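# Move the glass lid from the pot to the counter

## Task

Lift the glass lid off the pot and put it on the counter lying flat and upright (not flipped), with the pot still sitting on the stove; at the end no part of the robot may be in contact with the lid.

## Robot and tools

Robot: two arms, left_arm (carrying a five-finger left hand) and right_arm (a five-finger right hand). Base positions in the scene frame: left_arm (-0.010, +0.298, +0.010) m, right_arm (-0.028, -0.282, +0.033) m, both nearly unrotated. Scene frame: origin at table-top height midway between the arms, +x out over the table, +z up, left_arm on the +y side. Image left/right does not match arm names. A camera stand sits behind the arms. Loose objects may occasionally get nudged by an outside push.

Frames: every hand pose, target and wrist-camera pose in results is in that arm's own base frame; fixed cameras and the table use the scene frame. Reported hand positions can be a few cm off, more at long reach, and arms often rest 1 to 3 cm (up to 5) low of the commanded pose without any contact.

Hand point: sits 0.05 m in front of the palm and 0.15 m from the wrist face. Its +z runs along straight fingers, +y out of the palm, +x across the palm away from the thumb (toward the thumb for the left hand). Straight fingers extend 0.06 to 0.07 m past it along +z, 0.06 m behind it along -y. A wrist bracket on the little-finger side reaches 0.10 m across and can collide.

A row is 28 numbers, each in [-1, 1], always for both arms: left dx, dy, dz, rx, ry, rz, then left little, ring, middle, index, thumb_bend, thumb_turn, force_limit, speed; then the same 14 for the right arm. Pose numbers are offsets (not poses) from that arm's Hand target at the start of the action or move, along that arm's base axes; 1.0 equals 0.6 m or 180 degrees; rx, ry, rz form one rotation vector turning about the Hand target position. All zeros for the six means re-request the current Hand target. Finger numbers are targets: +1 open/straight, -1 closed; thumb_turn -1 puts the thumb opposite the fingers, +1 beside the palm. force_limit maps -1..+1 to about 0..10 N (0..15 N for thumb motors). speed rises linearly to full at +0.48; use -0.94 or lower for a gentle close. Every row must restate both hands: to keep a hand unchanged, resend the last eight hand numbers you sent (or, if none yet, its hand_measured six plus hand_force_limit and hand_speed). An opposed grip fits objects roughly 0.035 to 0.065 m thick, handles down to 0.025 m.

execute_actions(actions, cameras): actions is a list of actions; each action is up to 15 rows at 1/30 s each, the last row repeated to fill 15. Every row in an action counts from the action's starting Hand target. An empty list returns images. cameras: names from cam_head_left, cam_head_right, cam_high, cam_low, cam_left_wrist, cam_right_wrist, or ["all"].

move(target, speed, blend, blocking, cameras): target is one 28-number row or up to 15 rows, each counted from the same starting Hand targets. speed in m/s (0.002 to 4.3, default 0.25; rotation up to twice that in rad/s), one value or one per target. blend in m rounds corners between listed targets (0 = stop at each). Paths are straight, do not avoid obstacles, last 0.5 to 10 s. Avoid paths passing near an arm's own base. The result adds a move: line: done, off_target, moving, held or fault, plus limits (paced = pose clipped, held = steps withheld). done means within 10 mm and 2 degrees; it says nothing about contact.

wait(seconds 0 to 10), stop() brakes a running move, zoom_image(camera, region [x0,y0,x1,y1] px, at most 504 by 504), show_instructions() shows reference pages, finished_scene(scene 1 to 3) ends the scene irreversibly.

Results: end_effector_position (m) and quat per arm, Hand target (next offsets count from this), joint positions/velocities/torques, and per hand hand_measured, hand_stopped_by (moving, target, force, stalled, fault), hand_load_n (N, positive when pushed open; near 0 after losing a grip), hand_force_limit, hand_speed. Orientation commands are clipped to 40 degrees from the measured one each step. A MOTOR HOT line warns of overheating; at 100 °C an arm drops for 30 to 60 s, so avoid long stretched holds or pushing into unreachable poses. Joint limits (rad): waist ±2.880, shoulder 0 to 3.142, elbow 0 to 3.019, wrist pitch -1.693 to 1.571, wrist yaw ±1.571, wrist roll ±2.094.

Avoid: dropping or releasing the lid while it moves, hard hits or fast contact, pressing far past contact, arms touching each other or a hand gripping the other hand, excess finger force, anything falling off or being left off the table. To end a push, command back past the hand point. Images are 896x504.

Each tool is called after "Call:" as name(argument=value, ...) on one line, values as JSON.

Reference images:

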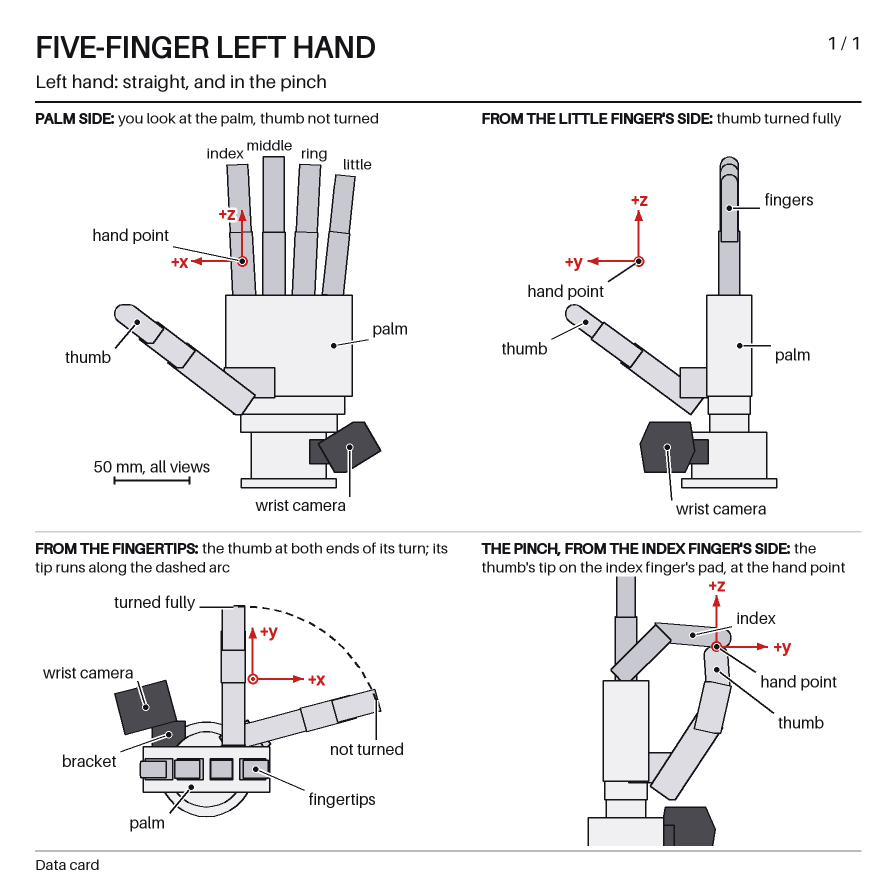

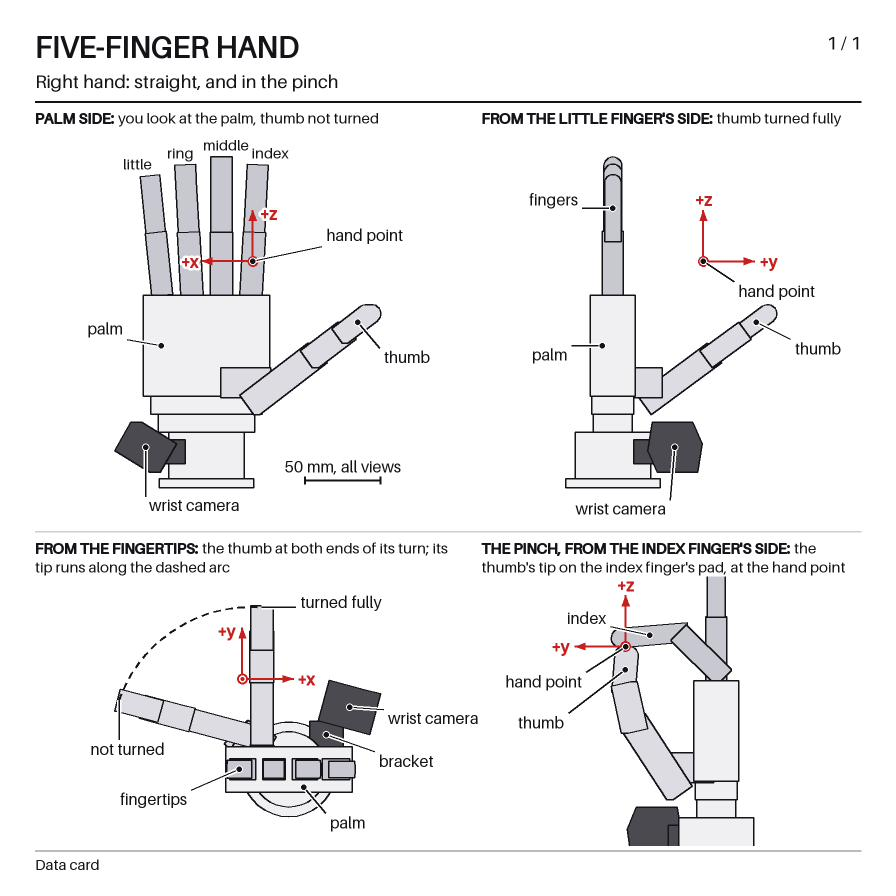

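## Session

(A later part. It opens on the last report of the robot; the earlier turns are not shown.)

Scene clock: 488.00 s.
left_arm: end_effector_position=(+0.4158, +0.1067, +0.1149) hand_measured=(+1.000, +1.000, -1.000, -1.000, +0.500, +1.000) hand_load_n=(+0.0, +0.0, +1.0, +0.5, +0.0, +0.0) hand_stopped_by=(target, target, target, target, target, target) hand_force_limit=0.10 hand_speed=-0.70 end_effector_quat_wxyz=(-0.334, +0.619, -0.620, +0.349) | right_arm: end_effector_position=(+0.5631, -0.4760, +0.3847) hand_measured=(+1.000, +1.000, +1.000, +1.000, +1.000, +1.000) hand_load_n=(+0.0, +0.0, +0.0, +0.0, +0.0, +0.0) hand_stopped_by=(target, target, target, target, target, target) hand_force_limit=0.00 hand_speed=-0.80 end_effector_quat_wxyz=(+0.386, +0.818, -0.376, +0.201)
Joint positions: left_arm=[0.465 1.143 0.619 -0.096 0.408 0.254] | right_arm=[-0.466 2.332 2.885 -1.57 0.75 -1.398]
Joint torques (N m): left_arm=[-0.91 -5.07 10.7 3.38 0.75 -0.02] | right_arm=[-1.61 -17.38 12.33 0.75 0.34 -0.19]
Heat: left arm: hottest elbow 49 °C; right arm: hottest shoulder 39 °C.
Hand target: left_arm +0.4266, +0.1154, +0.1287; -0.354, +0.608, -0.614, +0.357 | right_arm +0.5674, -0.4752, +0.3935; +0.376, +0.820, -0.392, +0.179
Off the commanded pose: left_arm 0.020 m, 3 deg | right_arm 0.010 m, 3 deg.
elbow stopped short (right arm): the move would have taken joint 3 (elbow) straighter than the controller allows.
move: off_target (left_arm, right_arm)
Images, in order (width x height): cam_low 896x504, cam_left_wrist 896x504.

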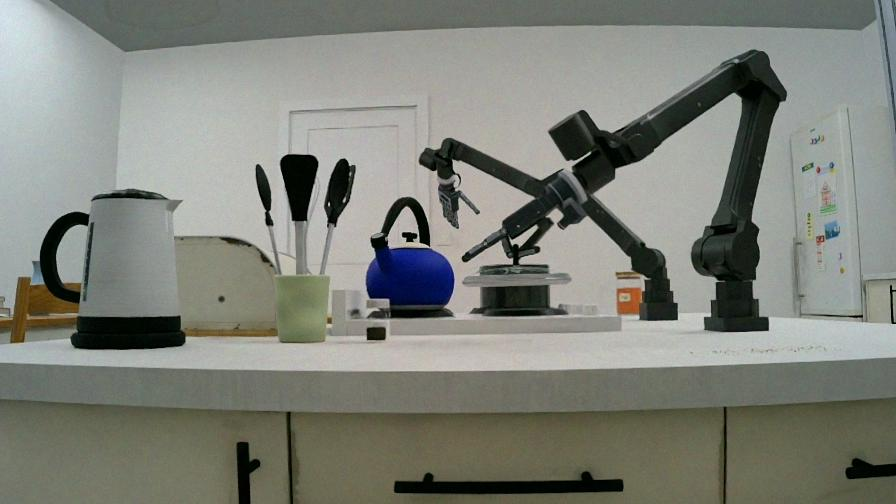

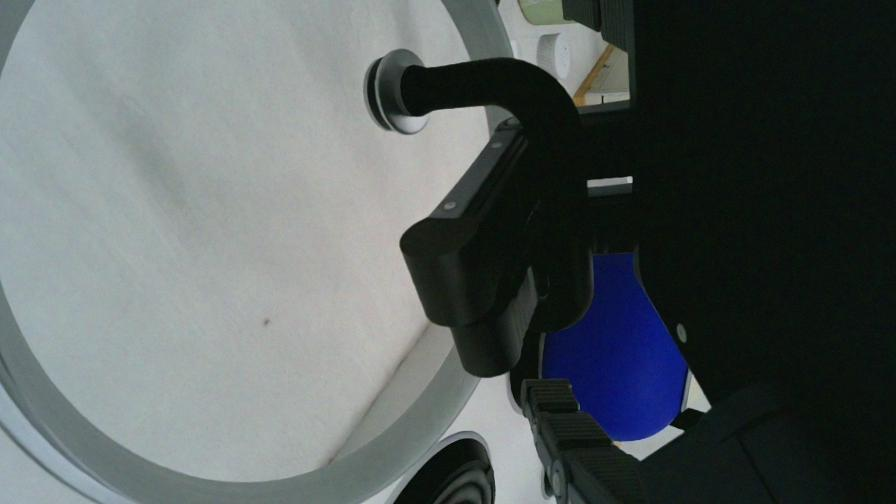

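Call:
move(target=[0.0,0,-0.105,0,0,0,1,1,-1,-1,0.5,1,0.1,-0.7,0,0,0,0,0,0,1,1,1,1,1,1,0,-0.8], speed=0.1, cameras=["cam_low"])

Call:
zoom_image(camera="cam_low", region=[420, 220, 640, 380])

Scene clock: 498.33 s.
left_arm: end_effector_position=(+0.4166, +0.1071, +0.0557) hand_measured=(+1.000, +1.000, -1.000, -1.000, +0.500, +1.000) hand_load_n=(+0.0, +0.0, +0.5, +1.0, +0.0, +0.0) hand_stopped_by=(target, target, target, target, target, target) hand_force_limit=0.10 hand_speed=-0.70 end_effector_quat_wxyz=(-0.336, +0.617, -0.619, +0.350) | right_arm: end_effector_position=(+0.5631, -0.4760, +0.3847) hand_measured=(+1.000, +1.000, +1.000, +1.000, +1.000, +1.000) hand_load_n=(+0.0, +0.0, +0.0, +0.0, +0.0, +0.0) hand_stopped_by=(target, target, target, target, target, target) hand_force_limit=0.00 hand_speed=-0.80 end_effector_quat_wxyz=(+0.386, +0.818, -0.376, +0.201)
Joint positions: left_arm=[0.465 1.279 0.527 0.139 0.408 0.254] | right_arm=[-0.466 2.332 2.885 -1.57 0.75 -1.398]
Joint torques (N m): left_arm=[-1.49 -4.42 9.24 3.54 0.75 0] | right_arm=[-1.55 -17.2 12.34 0.77 0.33 -0.18]
Heat: left arm: hottest elbow 48 °C; right arm: hottest elbow 40 °C.
Hand target: left_arm +0.4267, +0.1154, +0.0657; -0.354, +0.608, -0.614, +0.357 | right_arm +0.5674, -0.4752, +0.3935; +0.376, +0.820, -0.392, +0.179
Off the commanded pose: left_arm 0.016 m, 3 deg | right_arm 0.010 m, 3 deg.
elbow stopped short (right arm): the move would have taken joint 3 (elbow) straighter than the controller allows.
move: off_target (left_arm, right_arm)
Images, in order (width x height): cam_low 896x504.

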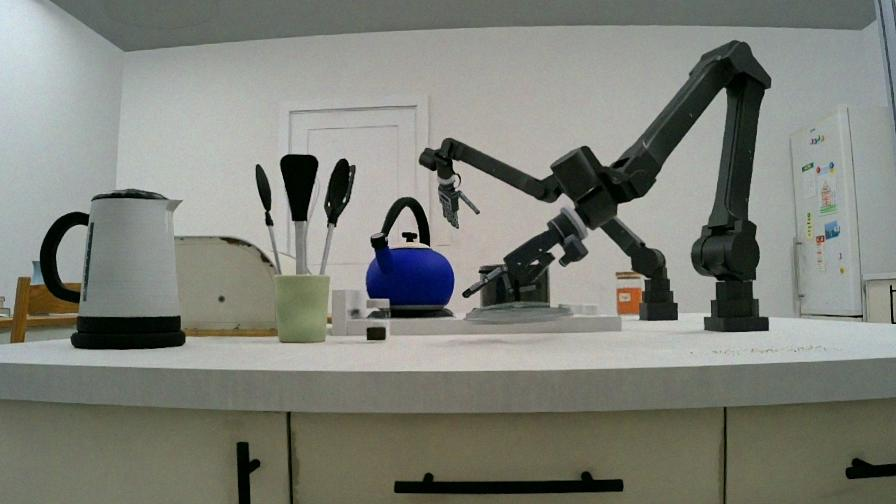

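Scaled by 2.291 from the camera's 896x504 image, which has a finer 1280x720 frame.

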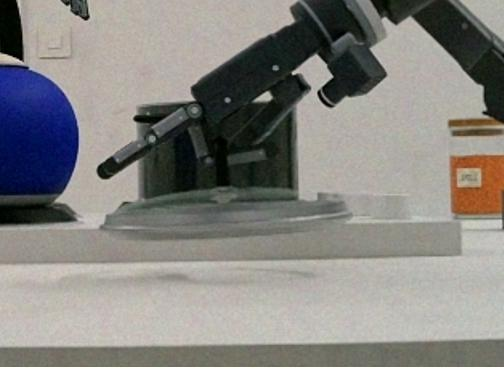

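Call:
move(target=[0.0,0,-0.04,0,0,0,1,1,-1,-1,0.5,1,0.1,-0.7,0,0,0,0,0,0,1,1,1,1,1,1,0,-0.8], speed=0.04, cameras=["cam_low","cam_left_wrist"])

Call:
zoom_image(camera="cam_low", region=[440, 240, 600, 360])

Scene clock: 505.50 s.
left_arm: end_effector_position=(+0.4174, +0.1075, +0.0333) hand_measured=(+1.000, +1.000, -1.000, -1.000, +0.500, +1.000) hand_load_n=(+0.0, +0.0, +0.5, +1.0, +0.0, +0.0) hand_stopped_by=(target, target, target, target, target, target) hand_force_limit=0.10 hand_speed=-0.70 end_effector_quat_wxyz=(-0.338, +0.617, -0.619, +0.351) | right_arm: end_effector_position=(+0.5631, -0.4760, +0.3847) hand_measured=(+1.000, +1.000, +1.000, +1.000, +1.000, +1.000) hand_load_n=(+0.0, +0.0, +0.0, +0.0, +0.0, +0.0) hand_stopped_by=(target, target, target, target, target, target) hand_force_limit=0.00 hand_speed=-0.80 end_effector_quat_wxyz=(+0.386, +0.818, -0.376, +0.201)
Joint positions: left_arm=[0.465 1.347 0.5 0.236 0.408 0.254] | right_arm=[-0.466 2.332 2.885 -1.57 0.75 -1.398]
Joint torques (N m): left_arm=[-1.32 -4.37 8.42 3.33 0.7 -0.06] | right_arm=[-1.55 -17.14 12.31 0.81 0.33 -0.19]
Heat: left arm: hottest elbow 46 °C; right arm: hottest elbow 40 °C.
Hand target: left_arm +0.4266, +0.1154, +0.0416; -0.354, +0.608, -0.614, +0.357 | right_arm +0.5674, -0.4752, +0.3935; +0.376, +0.820, -0.392, +0.179
Off the commanded pose: left_arm 0.015 m, 2 deg | right_arm 0.010 m, 3 deg.
elbow stopped short (right arm): the move would have taken joint 3 (elbow) straighter than the controller allows.
move: off_target (left_arm, right_arm)
Images, in order (width x height): cam_low 896x504, cam_left_wrist 896x504.

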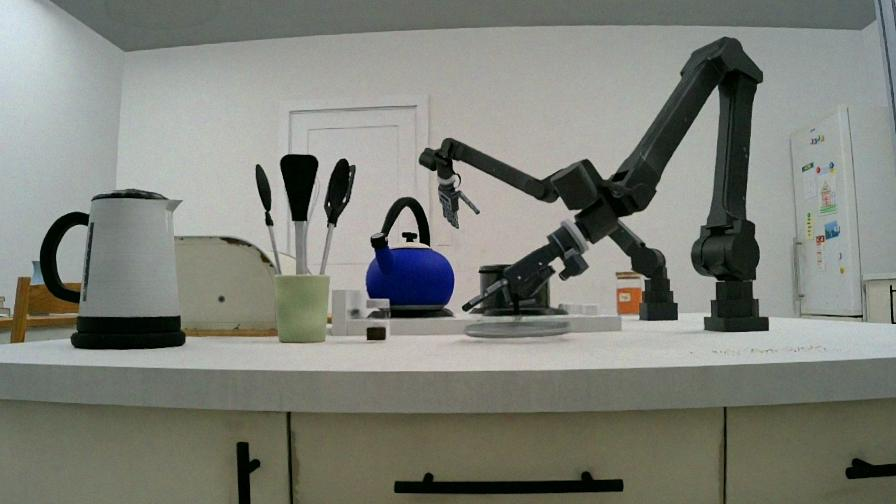

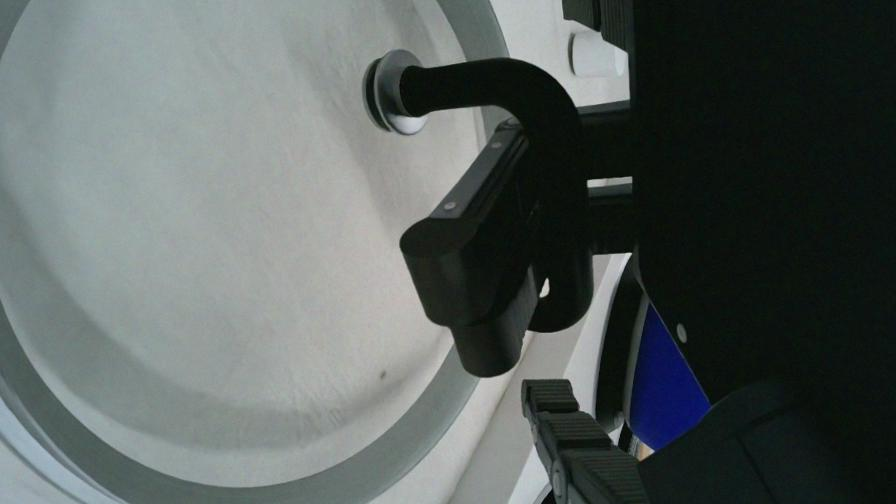

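Scaled by 3.150 from the camera's 896x504 image, which has a finer 1280x720 frame.

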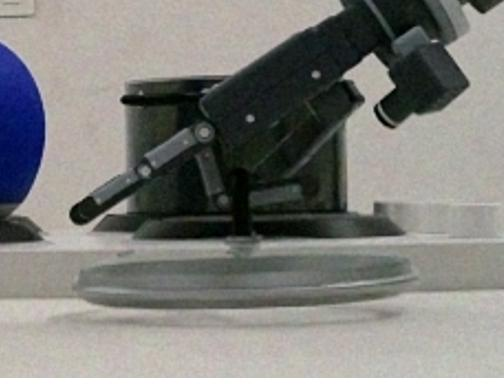

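Call:
move(target=[0.0,0,-0.022,0,0,0,1,1,-1,-1,0.5,1,0.1,-0.7,0,0,0,0,0,0,1,1,1,1,1,1,0,-0.8], speed=0.03, cameras=["cam_low","cam_left_wrist"])

Call:
zoom_image(camera="cam_low", region=[440, 240, 600, 360])

Scene clock: 511.83 s.
left_arm: end_effector_position=(+0.4201, +0.1083, +0.0243) hand_measured=(+1.000, +1.000, -1.000, -1.000, +0.500, +1.000) hand_load_n=(+0.0, +0.0, +0.5, +1.0, +0.0, -0.5) hand_stopped_by=(target, target, target, target, target, target) hand_force_limit=0.10 hand_speed=-0.70 end_effector_quat_wxyz=(-0.342, +0.613, -0.618, +0.353) | right_arm: end_effector_position=(+0.5631, -0.4760, +0.3847) hand_measured=(+1.000, +1.000, +1.000, +1.000, +1.000, +1.000) hand_load_n=(+0.0, +0.0, +0.0, +0.0, +0.0, +0.0) hand_stopped_by=(target, target, target, target, target, target) hand_force_limit=0.00 hand_speed=-0.80 end_effector_quat_wxyz=(+0.386, +0.818, -0.376, +0.201)
Joint positions: left_arm=[0.465 1.384 0.491 0.294 0.41 0.254] | right_arm=[-0.466 2.332 2.885 -1.57 0.75 -1.398]
Joint torques (N m): left_arm=[-0.5 -4.72 7.72 3.17 0.71 -0.09] | right_arm=[-1.61 -17.14 12.3 0.81 0.34 -0.19]
Heat: left arm: hottest elbow 45 °C; right arm: hottest elbow 40 °C.
Hand target: left_arm +0.4266, +0.1153, +0.0285; -0.354, +0.608, -0.614, +0.357 | right_arm +0.5674, -0.4752, +0.3935; +0.376, +0.820, -0.392, +0.179
Off the commanded pose: left_arm 0.010 m, 2 deg | right_arm 0.010 m, 3 deg.
elbow stopped short (right arm): the move would have taken joint 3 (elbow) straighter than the controller allows.
move: off_target (right_arm)
Images, in order (width x height): cam_low 896x504, cam_left_wrist 896x504.

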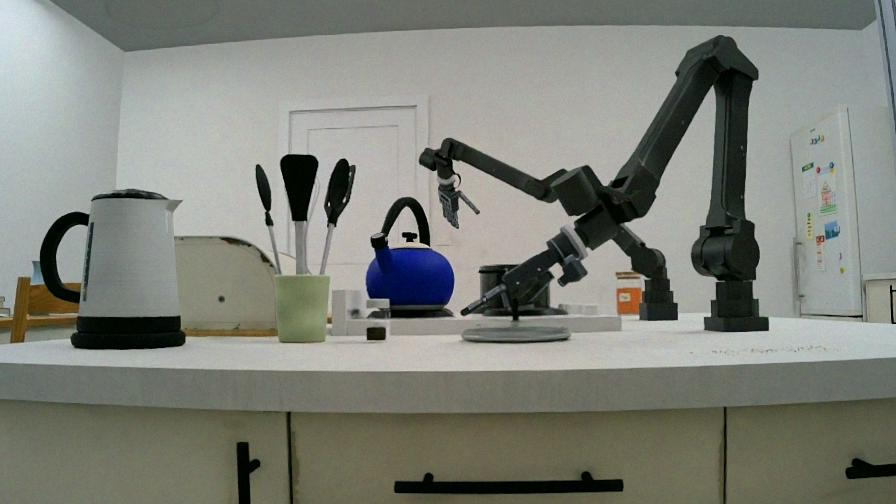

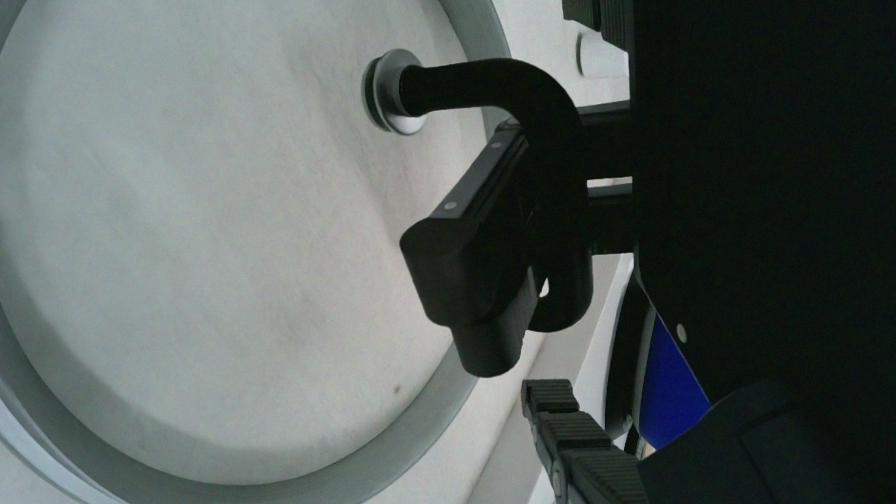

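Scaled by 3.150 from the camera's 896x504 image, which has a finer 1280x720 frame.

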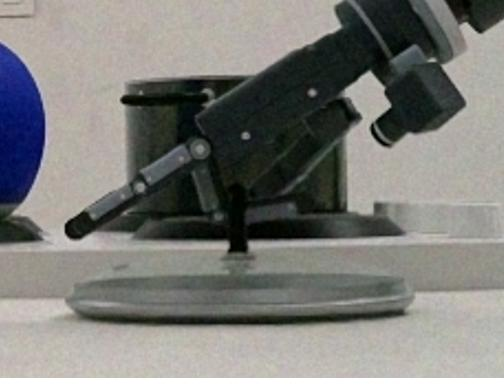

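Call:
move(target=[0.0,0,-0.018,0,0,0,1,1,-1,-1,0.5,1,0.1,-0.7,0,0,0,0,0,0,1,1,1,1,1,1,0,-0.8], speed=0.03, cameras=["cam_low","cam_left_wrist"])

Call:
zoom_image(camera="cam_low", region=[440, 240, 600, 360])

Scene clock: 516.80 s.
left_arm: end_effector_position=(+0.4264, +0.1110, +0.0228) hand_measured=(+1.000, +1.000, -1.000, -1.000, +0.500, +1.000) hand_load_n=(+0.0, +0.0, +0.0, +0.0, +0.0, +0.0) hand_stopped_by=(target, target, target, target, target, target) hand_force_limit=0.10 hand_speed=-0.70 end_effector_quat_wxyz=(-0.353, +0.606, -0.616, +0.358) | right_arm: end_effector_position=(+0.5631, -0.4760, +0.3847) hand_measured=(+1.000, +1.000, +1.000, +1.000, +1.000, +1.000) hand_load_n=(+0.0, +0.0, +0.0, +0.0, +0.0, +0.0) hand_stopped_by=(target, target, target, target, target, target) hand_force_limit=0.00 hand_speed=-0.80 end_effector_quat_wxyz=(+0.386, +0.818, -0.376, +0.201)
Joint positions: left_arm=[0.465 1.41 0.489 0.35 0.413 0.254] | right_arm=[-0.466 2.332 2.885 -1.57 0.75 -1.398]
Joint torques (N m): left_arm=[-0.32 -4.72 6.97 3.02 0.48 -0.06] | right_arm=[-1.61 -17.32 12.34 0.81 0.35 -0.19]
Heat: left arm: hottest elbow 44 °C; right arm: hottest elbow 40 °C.
Hand target: left_arm +0.4266, +0.1153, +0.0176; -0.354, +0.608, -0.614, +0.357 | right_arm +0.5674, -0.4752, +0.3935; +0.376, +0.820, -0.392, +0.179
Off the commanded pose: left_arm 0.007 m, 0 deg | right_arm 0.010 m, 3 deg.
elbow stopped short (right arm): the move would have taken joint 3 (elbow) straighter than the controller allows.
move: off_target (right_arm)
Images, in order (width x height): cam_low 896x504, cam_left_wrist 896x504.

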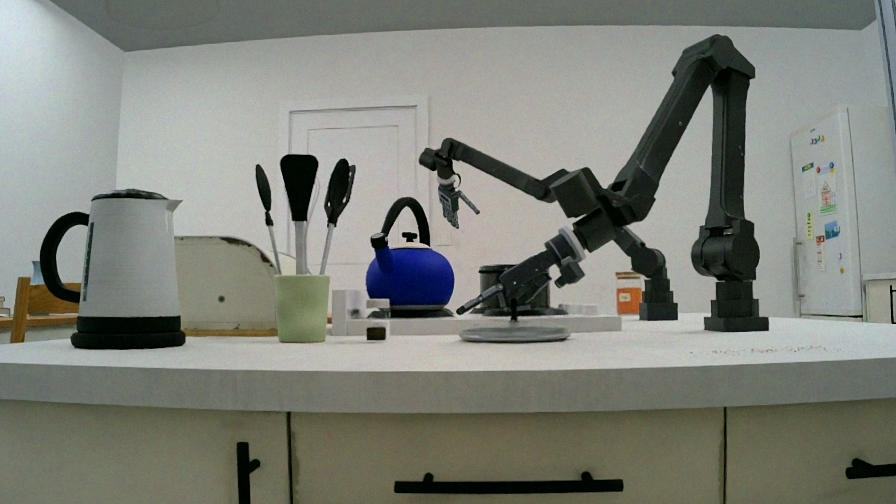

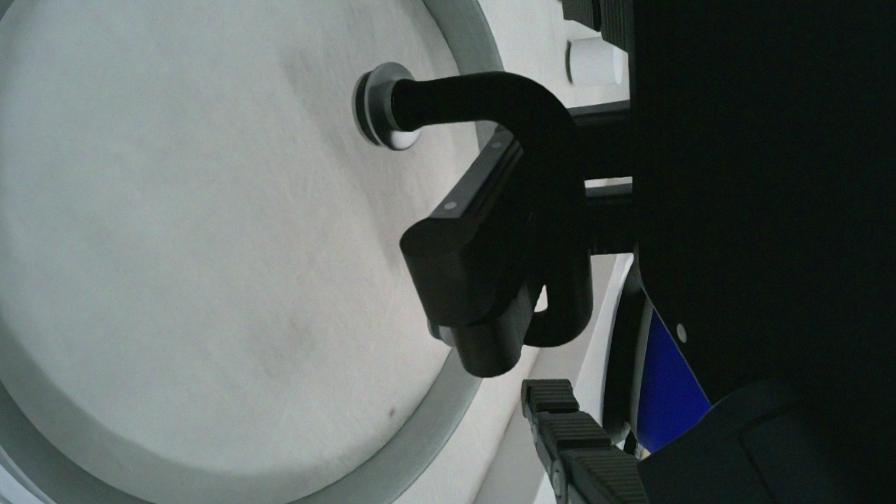

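Scaled by 3.150 from the camera's 896x504 image, which has a finer 1280x720 frame.

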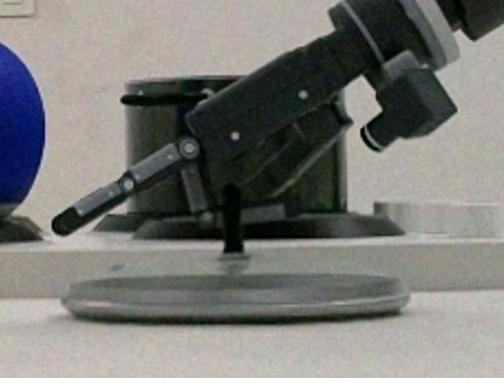

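Call:
move(target=[[0.0,0,-0.006,0,0,0,1,1,-0.75,-0.75,0.5,1,0.1,-0.7,0,0,0,0,0,0,1,1,1,1,1,1,0,-0.8],[0.01,0,-0.004,0,-0.083,0,1,1,-0.75,-0.75,0.5,1,0.1,-0.7,0,0,0,0,0,0,1,1,1,1,1,1,0,-0.8]], speed=0.05, cameras=["cam_low","cam_left_wrist"])

Call:
zoom_image(camera="cam_low", region=[440, 240, 600, 360])

Scene clock: 533.67 s.
left_arm: end_effector_position=(+0.4377, +0.1123, +0.0257) hand_measured=(+1.000, +1.000, -0.750, -0.750, +0.500, +1.000) hand_load_n=(-0.5, +0.0, -1.0, +0.0, +0.0, +0.0) hand_stopped_by=(target, target, target, target, target, target) hand_force_limit=0.10 hand_speed=-0.70 end_effector_quat_wxyz=(-0.438, +0.545, -0.567, +0.435) | right_arm: end_effector_position=(+0.5631, -0.4760, +0.3847) hand_measured=(+1.000, +1.000, +1.000, +1.000, +1.000, +1.000) hand_load_n=(+0.0, +0.0, +0.0, +0.0, +0.0, +0.0) hand_stopped_by=(target, target, target, target, target, target) hand_force_limit=0.00 hand_speed=-0.80 end_effector_quat_wxyz=(+0.386, +0.818, -0.376, +0.201)
Joint positions: left_arm=[0.503 1.583 0.374 0.935 0.504 0.158] | right_arm=[-0.466 2.332 2.885 -1.57 0.75 -1.398]
Joint torques (N m): left_arm=[-0.09 -3.55 4.4 2.58 0.38 -0.14] | right_arm=[-1.73 -17.14 12.31 0.8 0.34 -0.17]
Heat: left arm: hottest elbow 41 °C; right arm: hottest elbow 40 °C.
Hand target: left_arm +0.4327, +0.1155, +0.0153; -0.431, +0.556, -0.563, +0.433 | right_arm +0.5674, -0.4752, +0.3935; +0.376, +0.820, -0.392, +0.179
Off the commanded pose: left_arm 0.012 m, 2 deg | right_arm 0.010 m, 3 deg.
elbow stopped short (right arm): the move would have taken joint 3 (elbow) straighter than the controller allows.
move: off_target (left_arm, right_arm)
Images, in order (width x height): cam_low 896x504, cam_left_wrist 896x504.

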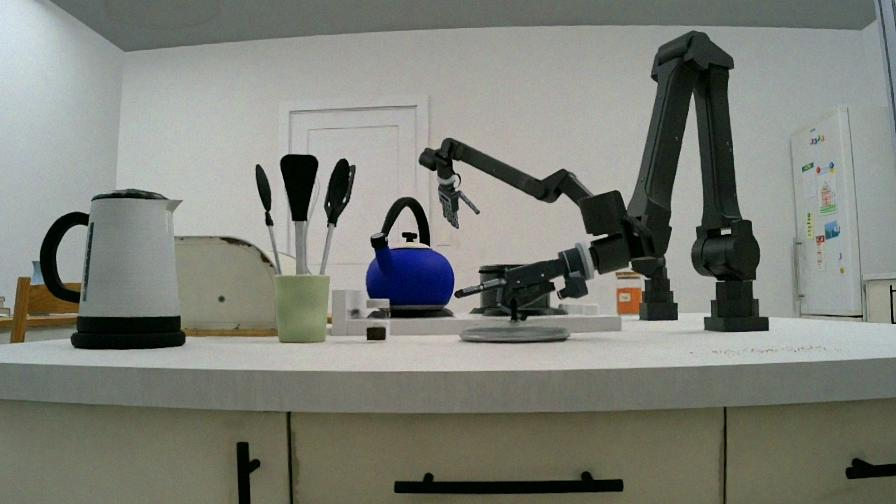

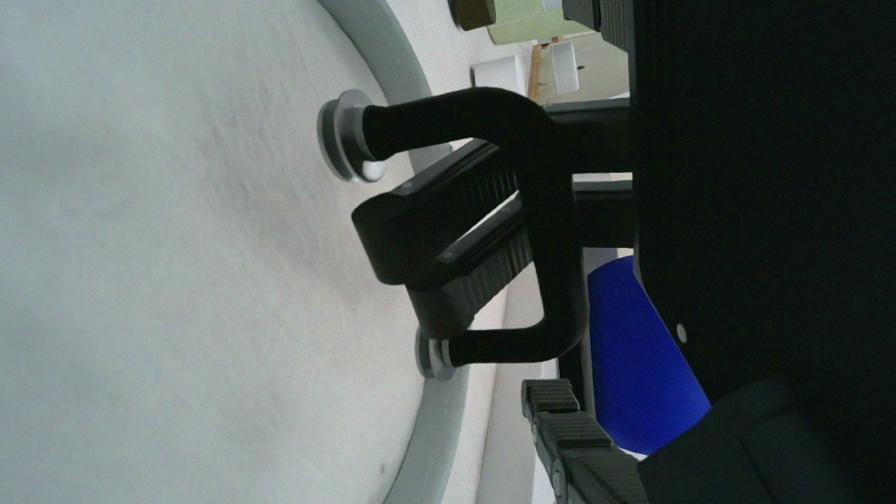

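Scaled by 3.150 from the camera's 896x504 image, which has a finer 1280x720 frame.

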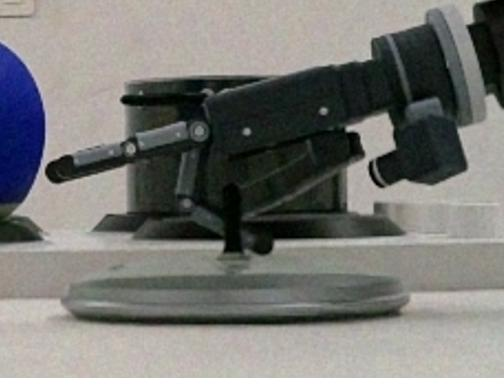

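Call:
move(target=[0.0133,0,0.02,0,-0.072,0,1,1,-0.5,-0.5,0.5,1,0.1,-0.93,0,0,0,0,0,0,1,1,1,1,1,1,0,-0.8], speed=0.05, cameras=["cam_low","cam_left_wrist"])

Call:
zoom_image(camera="cam_low", region=[440, 240, 600, 360])

Scene clock: 545.37 s.
left_arm: end_effector_position=(+0.4462, +0.1141, +0.0387) hand_measured=(+1.000, +1.000, -0.500, -0.500, +0.500, +1.000) hand_load_n=(+0.0, +0.0, -1.0, +0.0, +0.0, -0.5) hand_stopped_by=(target, target, target, target, target, target) hand_force_limit=0.10 hand_speed=-0.93 end_effector_quat_wxyz=(+0.501, -0.491, +0.513, -0.494) | right_arm: end_effector_position=(+0.5631, -0.4760, +0.3847) hand_measured=(+1.000, +1.000, +1.000, +1.000, +1.000, +1.000) hand_load_n=(+0.0, +0.0, +0.0, +0.0, +0.0, +0.0) hand_stopped_by=(target, target, target, target, target, target) hand_force_limit=0.00 hand_speed=-0.80 end_effector_quat_wxyz=(+0.386, +0.818, -0.376, +0.201)
Joint positions: left_arm=[0.525 1.811 0.345 1.455 0.54 0.034] | right_arm=[-0.466 2.332 2.885 -1.57 0.75 -1.398]
Joint torques (N m): left_arm=[0.15 -4.37 2.19 2.63 0.28 -0.18] | right_arm=[-1.38 -17.14 12.3 0.75 0.33 -0.2]
Heat: left arm: hottest elbow 39 °C; right arm: hottest elbow 40 °C.
Hand target: left_arm +0.4406, +0.1155, +0.0273; +0.492, -0.504, +0.511, -0.493 | right_arm +0.5674, -0.4752, +0.3935; +0.376, +0.820, -0.392, +0.179
Off the commanded pose: left_arm 0.013 m, 2 deg | right_arm 0.010 m, 3 deg.
elbow stopped short (right arm): the move would have taken joint 3 (elbow) straighter than the controller allows.
move: off_target (left_arm, right_arm)
Images, in order (width x height): cam_low 896x504, cam_left_wrist 896x504.

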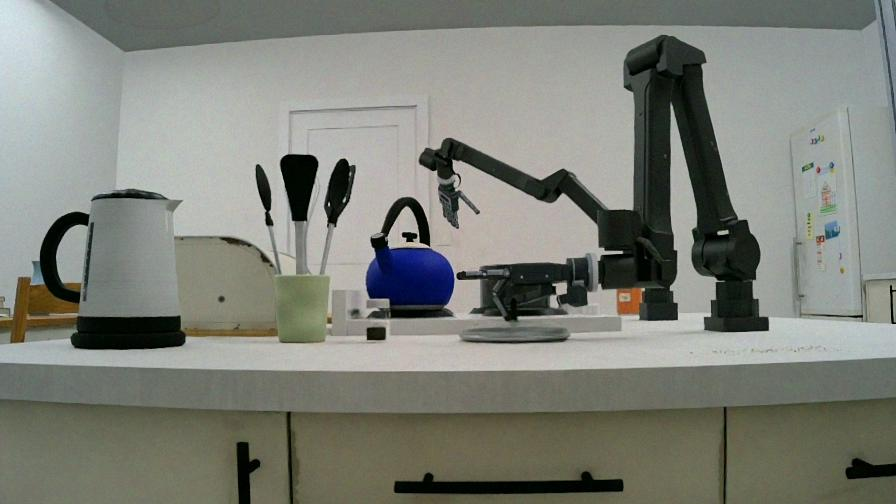

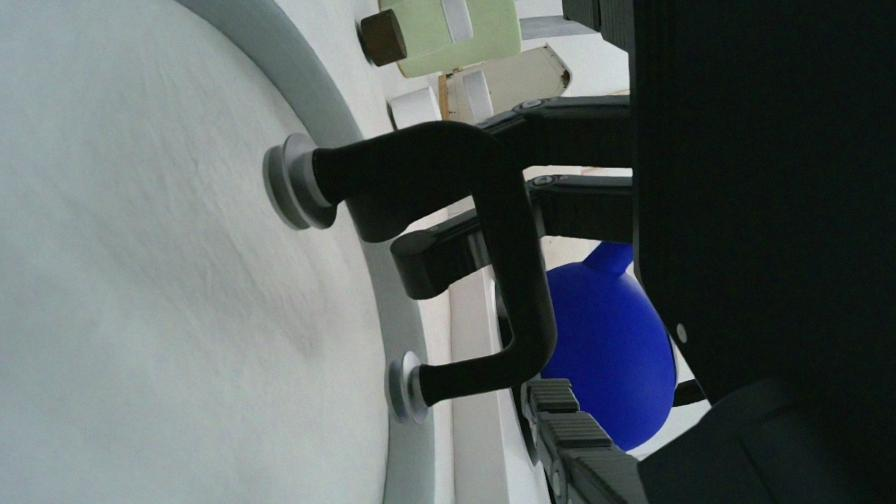

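Scaled by 3.150 from the camera's 896x504 image, which has a finer 1280x720 frame.

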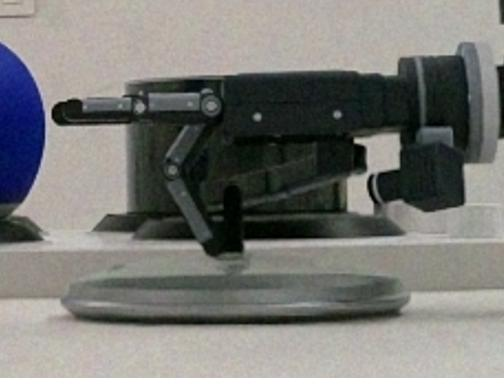

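Call:
move(target=[0.0,0,0.0,0,0,0,1,1,0.2,0.2,0.5,1,0.1,-0.6,0,0,0,0,0,0,1,1,1,1,1,1,0,-0.8], speed=0.05, cameras=["cam_low","cam_left_wrist"])

Call:
zoom_image(camera="cam_low", region=[440, 240, 600, 360])

Scene clock: 560.37 s.
left_arm: end_effector_position=(+0.4460, +0.1138, +0.0373) hand_measured=(+1.000, +1.000, +0.200, +0.200, +0.500, +1.000) hand_load_n=(+0.0, +0.0, +0.0, +0.0, +0.0, +0.0) hand_stopped_by=(target, target, target, target, target, target) hand_force_limit=0.10 hand_speed=-0.60 end_effector_quat_wxyz=(+0.500, -0.492, +0.513, -0.495) | right_arm: end_effector_position=(+0.5631, -0.4760, +0.3847) hand_measured=(+1.000, +1.000, +1.000, +1.000, +1.000, +1.000) hand_load_n=(+0.0, +0.0, +0.0, +0.0, +0.0, +0.0) hand_stopped_by=(target, target, target, target, target, target) hand_force_limit=0.00 hand_speed=-0.80 end_effector_quat_wxyz=(+0.386, +0.818, -0.376, +0.201)
Joint positions: left_arm=[0.525 1.816 0.345 1.46 0.54 0.033] | right_arm=[-0.466 2.332 2.885 -1.57 0.75 -1.398]
Joint torques (N m): left_arm=[-0.67 -5.48 2.22 2.24 0.27 -0.17] | right_arm=[-1.67 -17.14 12.33 0.81 0.34 -0.18]
Heat: left arm: hottest elbow 37 °C; right arm: hottest elbow 40 °C.
Hand target: left_arm +0.4406, +0.1154, +0.0273; +0.492, -0.504, +0.511, -0.493 | right_arm +0.5674, -0.4752, +0.3935; +0.376, +0.820, -0.392, +0.179
Off the commanded pose: left_arm 0.012 m, 2 deg | right_arm 0.010 m, 3 deg.
elbow stopped short (right arm): the move would have taken joint 3 (elbow) straighter than the controller allows.
move: off_target (left_arm, right_arm)
Images, in order (width x height): cam_low 896x504, cam_left_wrist 896x504.

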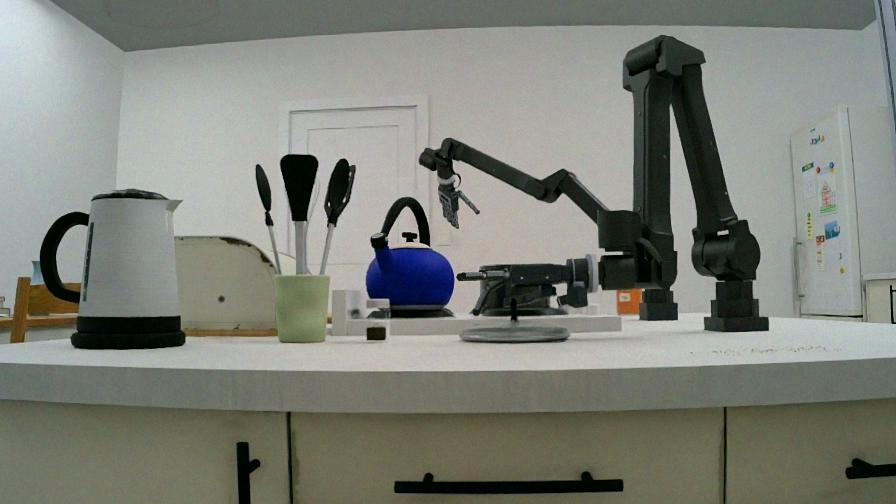

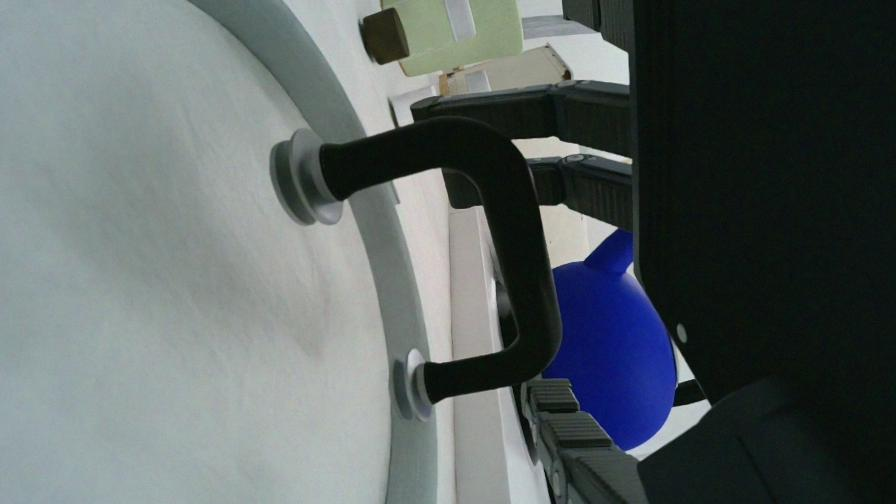

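Scaled by 3.150 from the camera's 896x504 image, which has a finer 1280x720 frame.

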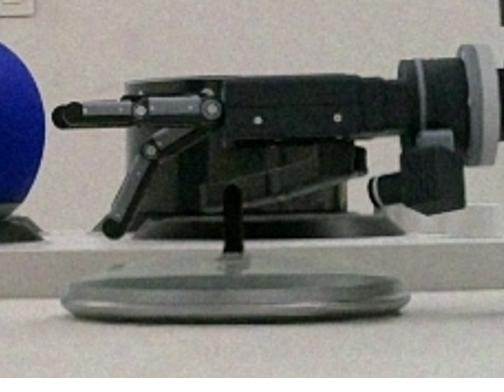

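Call:
move(target=[0.0,0,0.2,0,0.0,0,1,1,1,1,0.5,1,0.1,-0.2,0,0,0,0,0,0,1,1,1,1,1,1,0,-0.8], speed=0.12, cameras=["cam_low","cam_high"])

Call:
zoom_image(camera="cam_low", region=[440, 240, 600, 360])

Scene clock: 567.80 s.
left_arm: end_effector_position=(+0.4315, +0.1045, +0.1301) hand_measured=(+1.000, +1.000, +1.000, +1.000, +0.500, +1.000) hand_load_n=(-0.5, +0.0, +0.0, +0.0, +0.0, -0.5) hand_stopped_by=(target, target, target, target, target, target) hand_force_limit=0.10 hand_speed=-0.20 end_effector_quat_wxyz=(+0.478, -0.513, +0.516, -0.493) | right_arm: end_effector_position=(+0.5631, -0.4760, +0.3847) hand_measured=(+1.000, +1.000, +1.000, +1.000, +1.000, +1.000) hand_load_n=(+0.0, +0.0, +0.0, +0.0, +0.0, +0.0) hand_stopped_by=(target, target, target, target, target, target) hand_force_limit=0.00 hand_speed=-0.80 end_effector_quat_wxyz=(+0.386, +0.818, -0.376, +0.201)
Joint positions: left_arm=[0.525 1.277 0.346 0.864 0.542 0.023] | right_arm=[-0.466 2.332 2.885 -1.57 0.75 -1.398]
Joint torques (N m): left_arm=[-0.32 -4.13 9.76 1.7 0.26 -0.03] | right_arm=[-1.38 -17.2 12.3 0.77 0.33 -0.19]
Heat: left arm: hottest elbow 37 °C; right arm: hottest shoulder 40 °C.
Hand target: left_arm +0.4407, +0.1153, +0.1474; +0.492, -0.504, +0.511, -0.493 | right_arm +0.5674, -0.4752, +0.3935; +0.376, +0.820, -0.392, +0.179
Off the commanded pose: left_arm 0.022 m, 2 deg | right_arm 0.010 m, 3 deg.
elbow stopped short (right arm): the move would have taken joint 3 (elbow) straighter than the controller allows.
move: off_target (left_arm, right_arm)
Images, in order (width x height): cam_high 896x504, cam_low 896x504.

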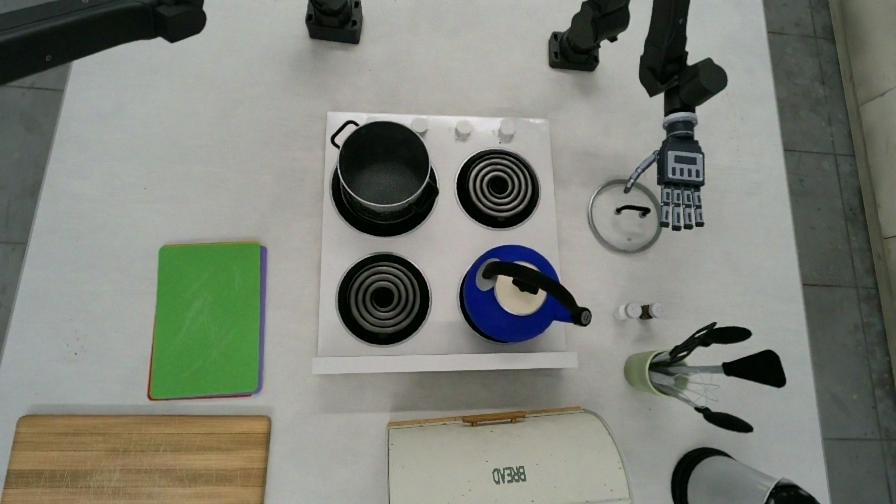

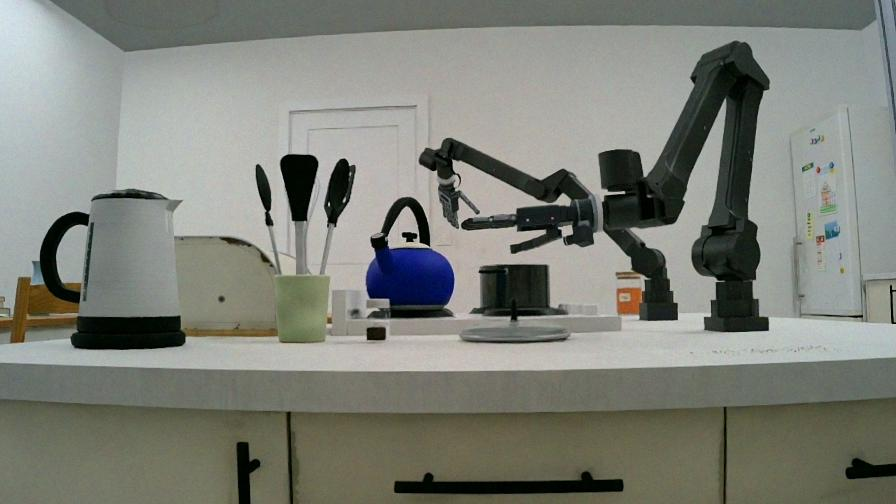

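Scaled by 3.150 from the camera's 896x504 image, which has a finer 1280x720 frame.

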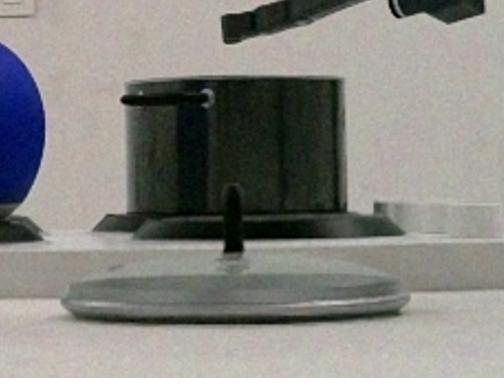

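Call:
finished_scene(scene=2)

The scene is finished: the task was done.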